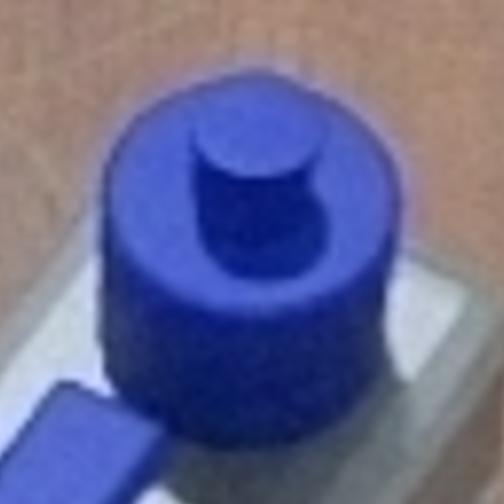

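Request:
move --pt "0 0 0 0 0 0 1 1 1 1 1 1 0 -0.8 0.0393 0.2542 -0.1 0 0 -0.0389 1 1 1 0.4 0.4 -0.65 0.5 -0.6" --pt "0 0 0 0 0 0 1 1 1 1 1 1 0 -0.8 0.0393 0.2542 -0.203 0 0 -0.0389 1 1 1 0.4 0.4 -0.65 0.5 -0.6" --pt "0 0 0 0 0 0 1 1 1 1 1 1 0 -0.8 0.0393 0.2542 -0.203 0 0 -0.0389 1 1 1 -0.2 -0.2 -0.65 0.6 -0.92" --speed '[0.25,0.1,0.1]' --blend '[0.01,0,0]'

Request:
move --pt "0 0 0 0 0 0 1 1 1 1 1 1 0 -0.8 0 0 0 0 0 0.028 1 1 1 -0.2 -0.2 -0.65 0.6 -0.92" --speed 0.15

Request:
move --pt "0 0 0 0 0 0 1 1 1 1 1 1 0 -0.8 0 0 0 0 0 0.028 1 1 1 -0.2 -0.2 -0.65 0.6 -0.92" --speed 0.15

Request:
move --pt "0 0 0 0 0 0 1 1 1 1 1 1 0 -0.8 0 0 0 0 0 -0.028 1 1 1 -0.2 -0.2 -0.65 0.6 -0.92" --speed 0.15

Request:
move --pt "0 0 0 0 0 0 1 1 1 1 1 1 0 -0.8 0 0 0 0 0 -0.028 1 1 1 -0.2 -0.2 -0.65 0.6 -0.92" --speed 0.15

Scene clock: 212.47 s.
left_arm: end_effector_position=(+0.5053, +0.0810, +0.2307) hand_measured=(+1.000, +1.000, +1.000, +1.000, +1.000, +1.000) hand_load_n=(+0.0, +0.0, +0.0, +0.0, +0.0, +0.0) hand_stopped_by=(target, target, target, target, target, target) hand_force_limit=0.00 hand_speed=-0.80 end_effector_quat_wxyz=(+0.029, +0.985, +0.131, +0.108) | right_arm: end_effector_position=(+0.4696, +0.0039, +0.2750) hand_measured=(+1.000, +1.000, +1.000, +0.150, +0.218, -0.650) hand_load_n=(+0.0, +0.0, +0.0, +13.0, +11.5, -1.5) hand_stopped_by=(target, target, fault, force, force, target) hand_force_limit=0.60 hand_speed=-0.92 end_effector_quat_wxyz=(-0.403, +0.581, -0.581, +0.404)
Joint positions: left_arm=[0.316 1.453 1.365 -1.28 0.096 -1.528] | right_arm=[-0.085 0.966 0.82 -0.212 -0.079 -0.03]
Joint torques (N m): left_arm=[-0.09 -9.47 9.52 0.83 0.2 0.08] | right_arm=[-1.73 -6.48 9.01 1.33 -0.3 0.08]
Heat: left arm: hottest shoulder 30 °C; right arm: hottest elbow 36 °C.
Hand target: left_arm +0.5117, +0.0824, +0.2455; +0.027, +0.983, +0.129, +0.124 | right_arm +0.4690, +0.0037, +0.2810; -0.406, +0.579, -0.579, +0.406
Off the commanded pose: left_arm 0.016 m, 2 deg | right_arm 0.006 m, 0 deg.
move: done

Scene clock: 213.30 s.
left_arm: end_effector_position=(+0.5053, +0.0810, +0.2307) hand_measured=(+1.000, +1.000, +1.000, +1.000, +1.000, +1.000) hand_load_n=(+0.0, +0.0, +0.0, +0.0, +0.0, +0.0) hand_stopped_by=(target, target, target, target, target, target) hand_force_limit=0.00 hand_speed=-0.80 end_effector_quat_wxyz=(+0.029, +0.985, +0.131, +0.108) | right_arm: end_effector_position=(+0.4694, +0.0051, +0.2733) hand_measured=(+1.000, +1.000, +1.000, +0.150, +0.218, -0.650) hand_load_n=(+0.0, +0.0, +0.0, +15.5, +10.0, -1.0) hand_stopped_by=(target, target, fault, force, force, target) hand_force_limit=0.60 hand_speed=-0.92 end_effector_quat_wxyz=(-0.424, +0.598, -0.561, +0.385)
Joint positions: left_arm=[0.316 1.453 1.365 -1.28 0.096 -1.528] | right_arm=[-0.125 0.978 0.82 -0.202 -0.192 -0.055]
Joint torques (N m): left_arm=[-0.09 -9.47 9.54 0.84 0.2 0.08] | right_arm=[-1.67 -6.53 9.63 0.84 -0.69 -0.11]
Heat: left arm: hottest shoulder 30 °C; right arm: hottest elbow 36 °C.
Hand target: left_arm +0.5117, +0.0824, +0.2455; +0.027, +0.983, +0.129, +0.124 | right_arm +0.4690, +0.0036, +0.2810; -0.423, +0.604, -0.553, +0.388
Off the commanded pose: left_arm 0.016 m, 2 deg | right_arm 0.008 m, 1 deg.
move: done

Scene clock: 214.20 s.
left_arm: end_effector_position=(+0.5053, +0.0810, +0.2307) hand_measured=(+1.000, +1.000, +1.000, +1.000, +1.000, +1.000) hand_load_n=(+0.0, +0.0, +0.0, +0.0, -0.5, +0.0) hand_stopped_by=(target, target, target, target, target, target) hand_force_limit=0.00 hand_speed=-0.80 end_effector_quat_wxyz=(+0.029, +0.985, +0.131, +0.108) | right_arm: end_effector_position=(+0.4702, +0.0046, +0.2725) hand_measured=(+1.000, +1.000, +1.000, +0.150, +0.218, -0.650) hand_load_n=(+0.0, +0.0, +0.0, +16.0, +9.5, -0.5) hand_stopped_by=(target, target, fault, force, force, target) hand_force_limit=0.60 hand_speed=-0.92 end_effector_quat_wxyz=(-0.441, +0.621, -0.534, +0.368)
Joint positions: left_arm=[0.316 1.453 1.365 -1.28 0.096 -1.528] | right_arm=[-0.166 0.999 0.83 -0.196 -0.31 -0.102]
Joint torques (N m): left_arm=[-0.09 -9.41 9.54 0.84 0.2 0.08] | right_arm=[-1.67 -6.59 9.91 0.42 -0.83 -0.11]
Heat: left arm: hottest shoulder 30 °C; right arm: hottest elbow 36 °C.
Hand target: left_arm +0.5117, +0.0824, +0.2455; +0.027, +0.983, +0.129, +0.124 | right_arm +0.4690, +0.0036, +0.2809; -0.440, +0.628, -0.526, +0.368
Off the commanded pose: left_arm 0.016 m, 2 deg | right_arm 0.009 m, 1 deg.
move: done

Scene clock: 215.03 s.
left_arm: end_effector_position=(+0.5053, +0.0810, +0.2307) hand_measured=(+1.000, +1.000, +1.000, +1.000, +1.000, +1.000) hand_load_n=(+0.0, +0.0, +0.0, +0.0, +0.0, +0.0) hand_stopped_by=(target, target, target, target, target, target) hand_force_limit=0.00 hand_speed=-0.80 end_effector_quat_wxyz=(+0.029, +0.985, +0.131, +0.108) | right_arm: end_effector_position=(+0.4711, +0.0025, +0.2737) hand_measured=(+1.000, +1.000, +1.000, +0.150, +0.218, -0.650) hand_load_n=(+0.0, +0.0, +0.0, +12.5, +11.0, -1.5) hand_stopped_by=(target, target, fault, force, force, target) hand_force_limit=0.60 hand_speed=-0.92 end_effector_quat_wxyz=(-0.422, +0.606, -0.554, +0.385)
Joint positions: left_arm=[0.316 1.453 1.365 -1.28 0.096 -1.528] | right_arm=[-0.134 0.987 0.83 -0.207 -0.21 -0.079]
Joint torques (N m): left_arm=[-0.15 -9.41 9.55 0.83 0.2 0.09] | right_arm=[-1.26 -7.24 8.95 1.05 -0.13 0.1]
Heat: left arm: hottest shoulder 30 °C; right arm: hottest elbow 36 °C.
Hand target: left_arm +0.5117, +0.0824, +0.2455; +0.027, +0.983, +0.129, +0.124 | right_arm +0.4690, +0.0038, +0.2809; -0.423, +0.604, -0.553, +0.387
Off the commanded pose: left_arm 0.016 m, 2 deg | right_arm 0.008 m, 0 deg.
move: done

Scene clock: 215.90 s.
left_arm: end_effector_position=(+0.5053, +0.0810, +0.2307) hand_measured=(+1.000, +1.000, +1.000, +1.000, +1.000, +1.000) hand_load_n=(+0.0, +0.0, +0.0, +0.0, -0.5, +0.0) hand_stopped_by=(target, target, target, target, target, target) hand_force_limit=0.00 hand_speed=-0.80 end_effector_quat_wxyz=(+0.029, +0.985, +0.131, +0.108) | right_arm: end_effector_position=(+0.4705, +0.0028, +0.2747) hand_measured=(+1.000, +1.000, +1.000, +0.150, +0.218, -0.650) hand_load_n=(+0.0, +0.0, +0.0, +11.5, +12.0, -2.0) hand_stopped_by=(target, target, fault, force, force, target) hand_force_limit=0.60 hand_speed=-0.92 end_effector_quat_wxyz=(-0.403, +0.583, -0.579, +0.402)
Joint positions: left_arm=[0.316 1.453 1.365 -1.28 0.096 -1.528] | right_arm=[-0.09 0.971 0.824 -0.213 -0.088 -0.036]
Joint torques (N m): left_arm=[-0.15 -9.41 9.54 0.84 0.2 0.09] | right_arm=[-1.14 -6.83 8.69 1.42 -0.02 0.11]
Heat: left arm: hottest shoulder 30 °C; right arm: hottest elbow 36 °C.
Hand target: left_arm +0.5117, +0.0824, +0.2455; +0.027, +0.983, +0.129, +0.124 | right_arm +0.4689, +0.0036, +0.2808; -0.406, +0.579, -0.579, +0.406
Off the commanded pose: left_arm 0.016 m, 2 deg | right_arm 0.007 m, 1 deg.
move: done

Request:
move --pt "0 0 0 0 0 0 1 1 1 1 1 1 0 -0.8 0 0 0 0 0 0 1 1 1 0.4 0.4 -0.65 0.6 -0.6" --pt "0 0 0 0 0 0 1 1 1 1 1 1 0 -0.8 0 0 0 0 0 0.028 1 1 1 0.4 0.4 -0.65 0.6 -0.6" --speed 0.15

Request:
move --pt "0 0 0 0 0 0 1 1 1 1 1 1 0 -0.8 0 0 0 0 0 0.028 1 1 1 0.4 0.4 -0.65 0.6 -0.6" --speed 0.15

Request:
move --pt "0 0 0 0 0 0 1 1 1 1 1 1 0 -0.8 0 0 0 0 0 -0.028 1 1 1 0.4 0.4 -0.65 0.6 -0.6" --speed 0.15

Request:
move --pt "0 0 0 0 0 0 1 1 1 1 1 1 0 -0.8 0 0 0 0 0 -0.028 1 1 1 0.4 0.4 -0.65 0.6 -0.6" --speed 0.15

Scene clock: 217.63 s.
left_arm: end_effector_position=(+0.5053, +0.0810, +0.2307) hand_measured=(+1.000, +1.000, +1.000, +1.000, +1.000, +1.000) hand_load_n=(+0.0, +0.0, +0.0, +0.0, +0.0, +0.0) hand_stopped_by=(target, target, target, target, target, target) hand_force_limit=0.00 hand_speed=-0.80 end_effector_quat_wxyz=(+0.029, +0.985, +0.131, +0.108) | right_arm: end_effector_position=(+0.4659, +0.0074, +0.2755) hand_measured=(+1.000, +1.000, +1.000, +0.400, +0.400, -0.650) hand_load_n=(+0.0, +0.0, +0.0, +0.0, +0.0, +0.0) hand_stopped_by=(target, target, fault, target, target, target) hand_force_limit=0.60 hand_speed=-0.60 end_effector_quat_wxyz=(-0.424, +0.604, -0.556, +0.382)
Joint positions: left_arm=[0.316 1.453 1.365 -1.28 0.096 -1.528] | right_arm=[-0.124 0.969 0.823 -0.216 -0.203 -0.065]
Joint torques (N m): left_arm=[-0.09 -9.47 9.55 0.84 0.2 0.08] | right_arm=[-1.67 -5.54 9.44 1.37 -0.33 -0.02]
Heat: left arm: hottest shoulder 30 °C; right arm: hottest elbow 36 °C.
Hand target: left_arm +0.5117, +0.0824, +0.2455; +0.027, +0.983, +0.129, +0.124 | right_arm +0.4689, +0.0037, +0.2807; -0.423, +0.604, -0.553, +0.387
Off the commanded pose: left_arm 0.016 m, 2 deg | right_arm 0.007 m, 1 deg.
move: done

Scene clock: 218.53 s.
left_arm: end_effector_position=(+0.5053, +0.0810, +0.2307) hand_measured=(+1.000, +1.000, +1.000, +1.000, +1.000, +1.000) hand_load_n=(+0.0, -0.5, +0.0, +0.0, +0.0, +0.0) hand_stopped_by=(target, target, target, target, target, target) hand_force_limit=0.00 hand_speed=-0.80 end_effector_quat_wxyz=(+0.029, +0.985, +0.131, +0.108) | right_arm: end_effector_position=(+0.4626, +0.0082, +0.2690) hand_measured=(+1.000, +1.000, +1.000, +0.400, +0.400, -0.650) hand_load_n=(+0.0, +0.0, +0.0, +0.0, +0.0, +0.0) hand_stopped_by=(target, target, fault, target, target, target) hand_force_limit=0.60 hand_speed=-0.60 end_effector_quat_wxyz=(-0.440, +0.628, -0.532, +0.360)
Joint positions: left_arm=[0.316 1.453 1.365 -1.28 0.096 -1.528] | right_arm=[-0.165 0.986 0.823 -0.22 -0.324 -0.111]
Joint torques (N m): left_arm=[-0.15 -9.52 9.54 0.83 0.2 0.08] | right_arm=[-1.9 -5.42 10.51 1.31 -0.37 -0.02]
Heat: left arm: hottest shoulder 30 °C; right arm: hottest elbow 36 °C.
Hand target: left_arm +0.5117, +0.0824, +0.2455; +0.027, +0.983, +0.129, +0.124 | right_arm +0.4689, +0.0037, +0.2808; -0.440, +0.628, -0.526, +0.368
Off the commanded pose: left_arm 0.016 m, 2 deg | right_arm 0.014 m, 1 deg.
move: off_target (right_arm)

Scene clock: 219.37 s.
left_arm: end_effector_position=(+0.5053, +0.0810, +0.2307) hand_measured=(+1.000, +1.000, +1.000, +1.000, +1.000, +1.000) hand_load_n=(+0.0, +0.0, +0.0, +0.0, +0.0, +0.0) hand_stopped_by=(target, target, target, target, target, target) hand_force_limit=0.00 hand_speed=-0.80 end_effector_quat_wxyz=(+0.029, +0.985, +0.131, +0.108) | right_arm: end_effector_position=(+0.4668, +0.0000, +0.2687) hand_measured=(+1.000, +1.000, +1.000, +0.400, +0.400, -0.650) hand_load_n=(+0.0, +0.0, +0.0, +0.0, -0.5, +0.0) hand_stopped_by=(target, target, fault, target, target, target) hand_force_limit=0.60 hand_speed=-0.60 end_effector_quat_wxyz=(-0.415, +0.608, -0.558, +0.383)
Joint positions: left_arm=[0.316 1.453 1.365 -1.28 0.096 -1.528] | right_arm=[-0.139 0.981 0.823 -0.22 -0.208 -0.085]
Joint torques (N m): left_arm=[-0.09 -9.41 9.54 0.84 0.2 0.08] | right_arm=[-0.79 -6.59 9.47 1.61 -0.19 0.15]
Heat: left arm: hottest shoulder 30 °C; right arm: hottest elbow 36 °C.
Hand target: left_arm +0.5117, +0.0824, +0.2455; +0.027, +0.983, +0.129, +0.124 | right_arm +0.4689, +0.0038, +0.2807; -0.423, +0.604, -0.553, +0.387
Off the commanded pose: left_arm 0.016 m, 2 deg | right_arm 0.013 m, 1 deg.
move: off_target (right_arm)

Scene clock: 220.27 s.
left_arm: end_effector_position=(+0.5053, +0.0810, +0.2307) hand_measured=(+1.000, +1.000, +1.000, +1.000, +1.000, +1.000) hand_load_n=(+0.0, +0.0, +0.0, +0.0, +0.0, +0.0) hand_stopped_by=(target, target, target, target, target, target) hand_force_limit=0.00 hand_speed=-0.80 end_effector_quat_wxyz=(+0.029, +0.985, +0.131, +0.108) | right_arm: end_effector_position=(+0.4694, +0.0000, +0.2719) hand_measured=(+1.000, +1.000, +1.000, +0.400, +0.400, -0.650) hand_load_n=(+0.0, +0.0, +0.0, +0.0, +0.0, +0.0) hand_stopped_by=(target, target, fault, target, target, target) hand_force_limit=0.60 hand_speed=-0.60 end_effector_quat_wxyz=(-0.398, +0.584, -0.582, +0.402)
Joint positions: left_arm=[0.316 1.453 1.365 -1.28 0.096 -1.528] | right_arm=[-0.094 0.971 0.823 -0.22 -0.084 -0.04]
Joint torques (N m): left_arm=[-0.15 -9.41 9.52 0.83 0.21 0.08] | right_arm=[-0.79 -6.77 8.81 1.65 -0.17 0.17]
Heat: left arm: hottest shoulder 30 °C; right arm: hottest elbow 37 °C.
Hand target: left_arm +0.5117, +0.0824, +0.2455; +0.027, +0.983, +0.129, +0.124 | right_arm +0.4689, +0.0038, +0.2808; -0.406, +0.579, -0.579, +0.406
Off the commanded pose: left_arm 0.016 m, 2 deg | right_arm 0.010 m, 1 deg.
move: done

Request:
move --pt "0 0 0 0 0 0 1 1 1 1 1 1 0 -0.8 0 0 0.085 0 0 0.03 1 1 1 0.4 0.4 -0.65 0.6 -0.6" --pt "0 0 0 0 0 0 1 1 1 1 1 1 0 -0.8 0.0103 -0.0042 0.095 0 0 0.2889 1 1 1 0.4 0.4 -0.65 0.6 -0.6" --pt "0 0 0 0 0 0 1 1 1 1 1 1 0 -0.8 0.0103 -0.0042 0.0238 0 0 0.2889 1 1 1 0.4 0.4 -0.65 0.6 -0.6" --pt "0 0 0 0 0 0 1 1 1 1 1 1 0 -0.8 0.0103 -0.0042 0.0238 0 0 0.2889 1 1 1 -0.2 -0.2 -0.65 0.6 -0.92" --speed '[0.15,0.3,0.1,0.1]' --blend '[0.01,0.01,0,0]' --cameras '["cam_high"]'

Request:
zoom_image --camera "cam_high" --region '[230, 70, 330, 170]'

Scene clock: 228.97 s.
left_arm: end_effector_position=(+0.5053, +0.0810, +0.2307) hand_measured=(+1.000, +1.000, +1.000, +1.000, +1.000, +1.000) hand_load_n=(+0.0, +0.0, +0.0, +0.0, +0.0, +0.0) hand_stopped_by=(target, target, target, target, target, target) hand_force_limit=0.00 hand_speed=-0.80 end_effector_quat_wxyz=(+0.029, +0.985, +0.131, +0.108) | right_arm: end_effector_position=(+0.4706, +0.0052, +0.2957) hand_measured=(+1.000, +1.000, +1.000, -0.200, -0.166, -0.650) hand_load_n=(+0.0, +0.0, +0.0, +0.0, +0.0, +0.0) hand_stopped_by=(target, target, fault, target, moving, target) hand_force_limit=0.60 hand_speed=-0.92 end_effector_quat_wxyz=(-0.543, +0.774, -0.271, +0.179)
Joint positions: left_arm=[0.316 1.453 1.365 -1.28 0.096 -1.528] | right_arm=[-0.343 1.322 1.22 -0.772 -1.103 -0.799]
Joint torques (N m): left_arm=[-0.09 -9.41 9.54 0.84 0.21 0.08] | right_arm=[-1.85 -9.29 8.18 1.39 -0.79 -0.03]
Heat: left arm: hottest shoulder 30 °C; right arm: hottest elbow 37 °C.
Hand target: left_arm +0.5117, +0.0824, +0.2455; +0.027, +0.983, +0.129, +0.124 | right_arm +0.4752, +0.0012, +0.2950; -0.543, +0.774, -0.267, +0.187
Off the commanded pose: left_arm 0.016 m, 2 deg | right_arm 0.006 m, 1 deg.
move: moving (right_arm; no rest 5 s after target 4's new numbers were sent)

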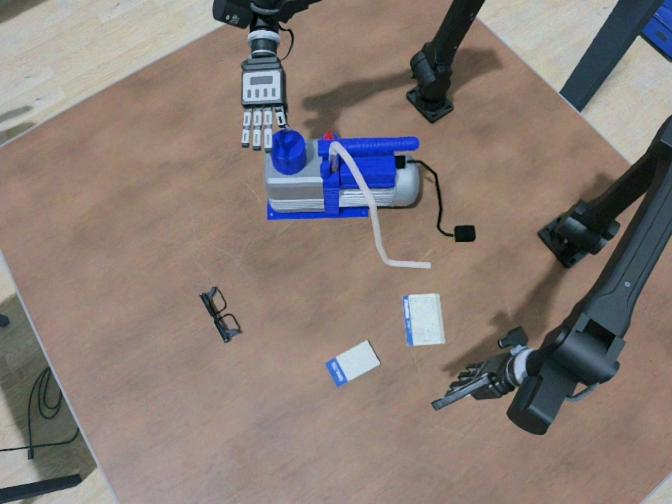

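Scaled by 5.040 from the camera's image (finer frame: 960x720).

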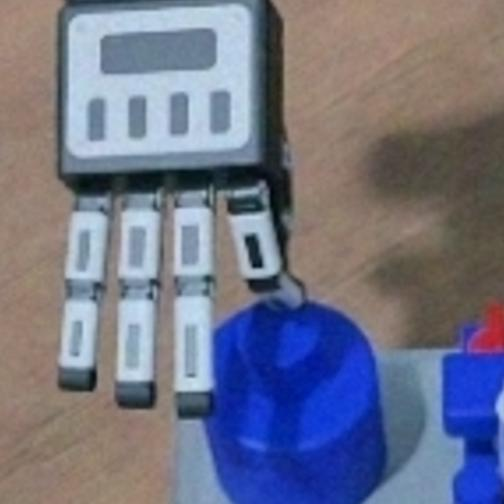

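Request:
move --pt "0 0 0 0 0 0 1 1 1 1 1 1 0 -0.8 0 0 0.04 0 0 0 1 1 1 0.4 0.4 -0.65 0.6 -0.4" --pt "0 0 0 0 0 0 1 1 1 1 1 1 0 -0.8 0.005 0 -0.030 0 0 0 1 1 1 0.4 0.4 -0.65 0.6 -0.4" --speed '[0.1,0.1]' --blend '[0,0]' --cameras '["cam_high"]'

Request:
zoom_image --camera "cam_high" --region '[230, 70, 330, 170]'

Scene clock: 230.90 s.
left_arm: end_effector_position=(+0.5053, +0.0810, +0.2307) hand_measured=(+1.000, +1.000, +1.000, +1.000, +1.000, +1.000) hand_load_n=(+0.0, +0.0, +0.0, +0.0, +0.0, +0.0) hand_stopped_by=(target, target, target, target, target, target) hand_force_limit=0.00 hand_speed=-0.80 end_effector_quat_wxyz=(+0.029, +0.985, +0.131, +0.108) | right_arm: end_effector_position=(+0.4739, +0.0041, +0.2750) hand_measured=(+1.000, +1.000, +1.000, +0.400, +0.400, -0.650) hand_load_n=(+0.0, +0.0, +0.0, +0.0, +0.0, +0.0) hand_stopped_by=(target, target, fault, target, target, target) hand_force_limit=0.60 hand_speed=-0.40 end_effector_quat_wxyz=(-0.543, +0.774, -0.272, +0.178)
Joint positions: left_arm=[0.316 1.453 1.365 -1.28 0.096 -1.528] | right_arm=[-0.343 1.34 1.183 -0.72 -1.103 -0.799]
Joint torques (N m): left_arm=[-0.15 -9.47 9.55 0.83 0.2 0.08] | right_arm=[-1.61 -9.93 8.14 1.37 -0.71 0.02]
Heat: left arm: hottest shoulder 30 °C; right arm: hottest elbow 36 °C.
Hand target: left_arm +0.5117, +0.0824, +0.2455; +0.027, +0.983, +0.129, +0.124 | right_arm +0.4781, +0.0013, +0.2771; -0.543, +0.774, -0.267, +0.186
Off the commanded pose: left_arm 0.016 m, 2 deg | right_arm 0.006 m, 1 deg.
move: done

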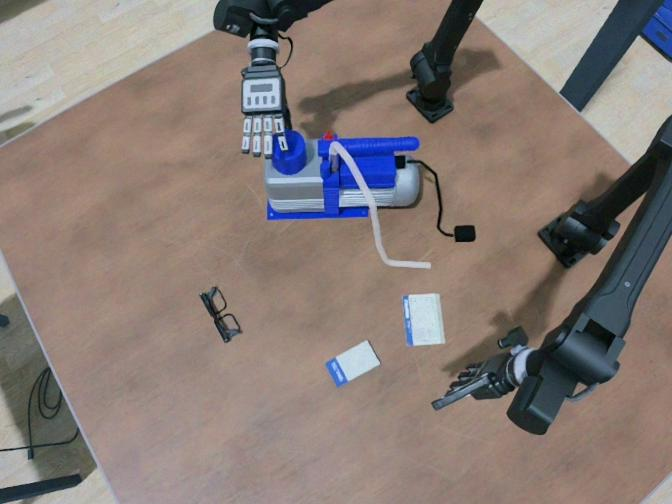

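Scaled by 5.040 from the camera's image (finer frame: 960x720).

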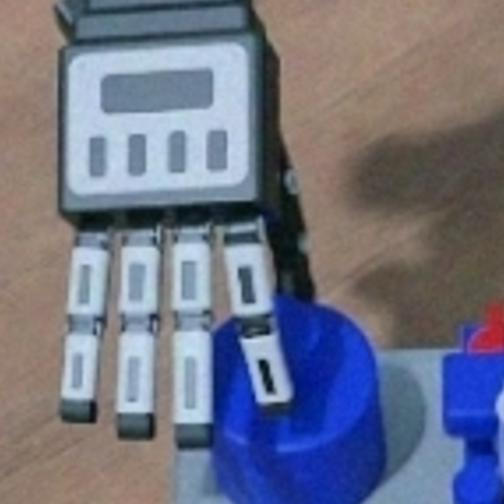

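Request:
move --pt "0 0 0 0 0 0 1 1 1 1 1 1 0 -0.8 0 0 0 0 0 0 1 1 1 -0.2 -0.2 -0.65 0.6 -0.92" --speed 0.1

Request:
move --pt "0 0 0 0 0 0 1 1 1 1 1 1 0 -0.8 -0.0035 0.0053 -0.001 0 0 -0.0833 1 1 1 -0.2 -0.2 -0.65 0.6 -0.92" --speed 0.2

Request:
move --pt "0 0 0 0 0 0 1 1 1 1 1 1 0 -0.8 -0.0033 0.0017 0.0025 0 0 -0.0833 1 1 1 -0.2 -0.2 -0.65 0.6 -0.92" --pt "0 0 0 0 0 0 1 1 1 1 1 1 0 -0.8 -0.01 0.0075 0.0075 0 0 -0.2056 1 1 1 -0.2 -0.2 -0.65 0.6 -0.92" --speed 0.25 --blend 0.01

Request:
move --pt "0 0 0 0 0 0 1 1 1 1 1 1 0 -0.8 -0.0057 0.0133 0 0 0 -0.1111 1 1 1 -0.2 -0.2 -0.65 0.6 -0.92" --pt "0 0 0 0 0 0 1 1 1 1 1 1 0 -0.8 -0.0113 0.0308 -0.0033 0 0 -0.2222 1 1 1 -0.2 -0.2 -0.65 0.6 -0.92" --speed 0.25 --blend 0.01

Scene clock: 233.10 s.
left_arm: end_effector_position=(+0.5053, +0.0810, +0.2307) hand_measured=(+1.000, +1.000, +1.000, +1.000, +1.000, +1.000) hand_load_n=(+0.0, +0.0, +0.0, +0.0, +0.0, +0.0) hand_stopped_by=(target, target, target, target, target, target) hand_force_limit=0.00 hand_speed=-0.80 end_effector_quat_wxyz=(+0.029, +0.985, +0.131, +0.108) | right_arm: end_effector_position=(+0.4758, +0.0063, +0.2761) hand_measured=(+1.000, +1.000, +1.000, +0.150, +0.210, -0.650) hand_load_n=(+0.0, +0.0, +0.0, +15.5, +11.5, +0.0) hand_stopped_by=(target, target, fault, force, force, target) hand_force_limit=0.60 hand_speed=-0.92 end_effector_quat_wxyz=(-0.545, +0.774, -0.266, +0.181)
Joint positions: left_arm=[0.316 1.453 1.365 -1.28 0.096 -1.528] | right_arm=[-0.338 1.34 1.183 -0.708 -1.106 -0.799]
Joint torques (N m): left_arm=[-0.15 -9.41 9.54 0.83 0.2 0.08] | right_arm=[-1.96 -9.88 8.29 0.94 -0.63 0.03]
Heat: left arm: hottest shoulder 30 °C; right arm: hottest elbow 36 °C.
Hand target: left_arm +0.5117, +0.0824, +0.2455; +0.027, +0.983, +0.129, +0.124 | right_arm +0.4782, +0.0011, +0.2771; -0.543, +0.774, -0.267, +0.187
Off the commanded pose: left_arm 0.016 m, 2 deg | right_arm 0.006 m, 1 deg.
move: done

Scene clock: 234.53 s.
left_arm: end_effector_position=(+0.5053, +0.0810, +0.2307) hand_measured=(+1.000, +1.000, +1.000, +1.000, +1.000, +1.000) hand_load_n=(+0.0, +0.0, +0.0, +0.0, +0.0, +0.0) hand_stopped_by=(target, target, target, target, target, target) hand_force_limit=0.00 hand_speed=-0.80 end_effector_quat_wxyz=(+0.029, +0.985, +0.131, +0.108) | right_arm: end_effector_position=(+0.4749, +0.0069, +0.2765) hand_measured=(+1.000, +1.000, +1.000, +0.150, +0.210, -0.650) hand_load_n=(+0.0, +0.0, +0.0, +15.0, +11.5, +0.0) hand_stopped_by=(target, target, fault, force, force, target) hand_force_limit=0.60 hand_speed=-0.92 end_effector_quat_wxyz=(-0.516, +0.734, -0.365, +0.248)
Joint positions: left_arm=[0.316 1.453 1.365 -1.28 0.096 -1.528] | right_arm=[-0.309 1.197 1.018 -0.395 -0.886 -0.452]
Joint torques (N m): left_arm=[-0.09 -9.41 9.54 0.84 0.21 0.09] | right_arm=[-1.67 -8.59 7.77 1.72 -0.22 0.09]
Heat: left arm: hottest shoulder 30 °C; right arm: hottest elbow 36 °C.
Hand target: left_arm +0.5117, +0.0824, +0.2455; +0.027, +0.983, +0.129, +0.124 | right_arm +0.4760, +0.0044, +0.2765; -0.514, +0.733, -0.365, +0.256
Off the commanded pose: left_arm 0.016 m, 2 deg | right_arm 0.003 m, 1 deg.
move: done

Scene clock: 236.50 s.
left_arm: end_effector_position=(+0.5053, +0.0810, +0.2307) hand_measured=(+1.000, +1.000, +1.000, +1.000, +1.000, +1.000) hand_load_n=(+0.0, +0.0, +0.0, -0.5, +0.0, +0.0) hand_stopped_by=(target, target, target, target, target, target) hand_force_limit=0.00 hand_speed=-0.80 end_effector_quat_wxyz=(+0.029, +0.985, +0.131, +0.108) | right_arm: end_effector_position=(+0.4705, +0.0107, +0.2807) hand_measured=(+1.000, +1.000, +1.000, +0.150, +0.212, -0.650) hand_load_n=(+0.0, +0.0, +0.0, +15.0, +12.5, -1.0) hand_stopped_by=(target, target, fault, force, force, target) hand_force_limit=0.60 hand_speed=-0.92 end_effector_quat_wxyz=(-0.407, +0.582, -0.578, +0.401)
Joint positions: left_arm=[0.316 1.453 1.365 -1.28 0.096 -1.528] | right_arm=[-0.07 0.965 0.833 -0.222 -0.076 -0.024]
Joint torques (N m): left_arm=[-0.09 -9.41 9.51 0.84 0.21 0.08] | right_arm=[-1.44 -6.07 8.17 1.74 0.12 0.08]
Heat: left arm: hottest shoulder 30 °C; right arm: hottest elbow 36 °C.
Hand target: left_arm +0.5117, +0.0824, +0.2455; +0.027, +0.983, +0.129, +0.124 | right_arm +0.4701, +0.0089, +0.2810; -0.406, +0.579, -0.579, +0.406
Off the commanded pose: left_arm 0.016 m, 2 deg | right_arm 0.002 m, 1 deg.
move: done

Scene clock: 238.77 s.
left_arm: end_effector_position=(+0.5053, +0.0810, +0.2307) hand_measured=(+1.000, +1.000, +1.000, +1.000, +1.000, +1.000) hand_load_n=(+0.0, +0.0, +0.0, +0.0, +0.0, +0.0) hand_stopped_by=(target, target, target, target, target, target) hand_force_limit=0.00 hand_speed=-0.80 end_effector_quat_wxyz=(+0.029, +0.985, +0.131, +0.108) | right_arm: end_effector_position=(+0.4657, +0.0202, +0.2794) hand_measured=(+1.000, +1.000, +1.000, +0.150, +0.212, -0.650) hand_load_n=(+0.0, +0.0, +0.0, +18.0, +11.0, +0.0) hand_stopped_by=(target, target, fault, force, force, target) hand_force_limit=0.60 hand_speed=-0.92 end_effector_quat_wxyz=(+0.254, -0.325, +0.747, -0.522)
Joint positions: left_arm=[0.316 1.453 1.365 -1.28 0.096 -1.528] | right_arm=[0.31 1.058 0.915 -0.44 0.934 0.53]
Joint torques (N m): left_arm=[-0.09 -9.41 9.55 0.84 0.21 0.08] | right_arm=[-0.26 -6.07 9.37 -0.24 0.09 -0.12]
Heat: left arm: hottest shoulder 30 °C; right arm: hottest elbow 36 °C.
Hand target: left_arm +0.5117, +0.0824, +0.2455; +0.027, +0.983, +0.129, +0.124 | right_arm +0.4632, +0.0272, +0.2792; +0.243, -0.346, +0.742, -0.520
Off the commanded pose: left_arm 0.016 m, 2 deg | right_arm 0.008 m, 3 deg.
move: off_target (right_arm)


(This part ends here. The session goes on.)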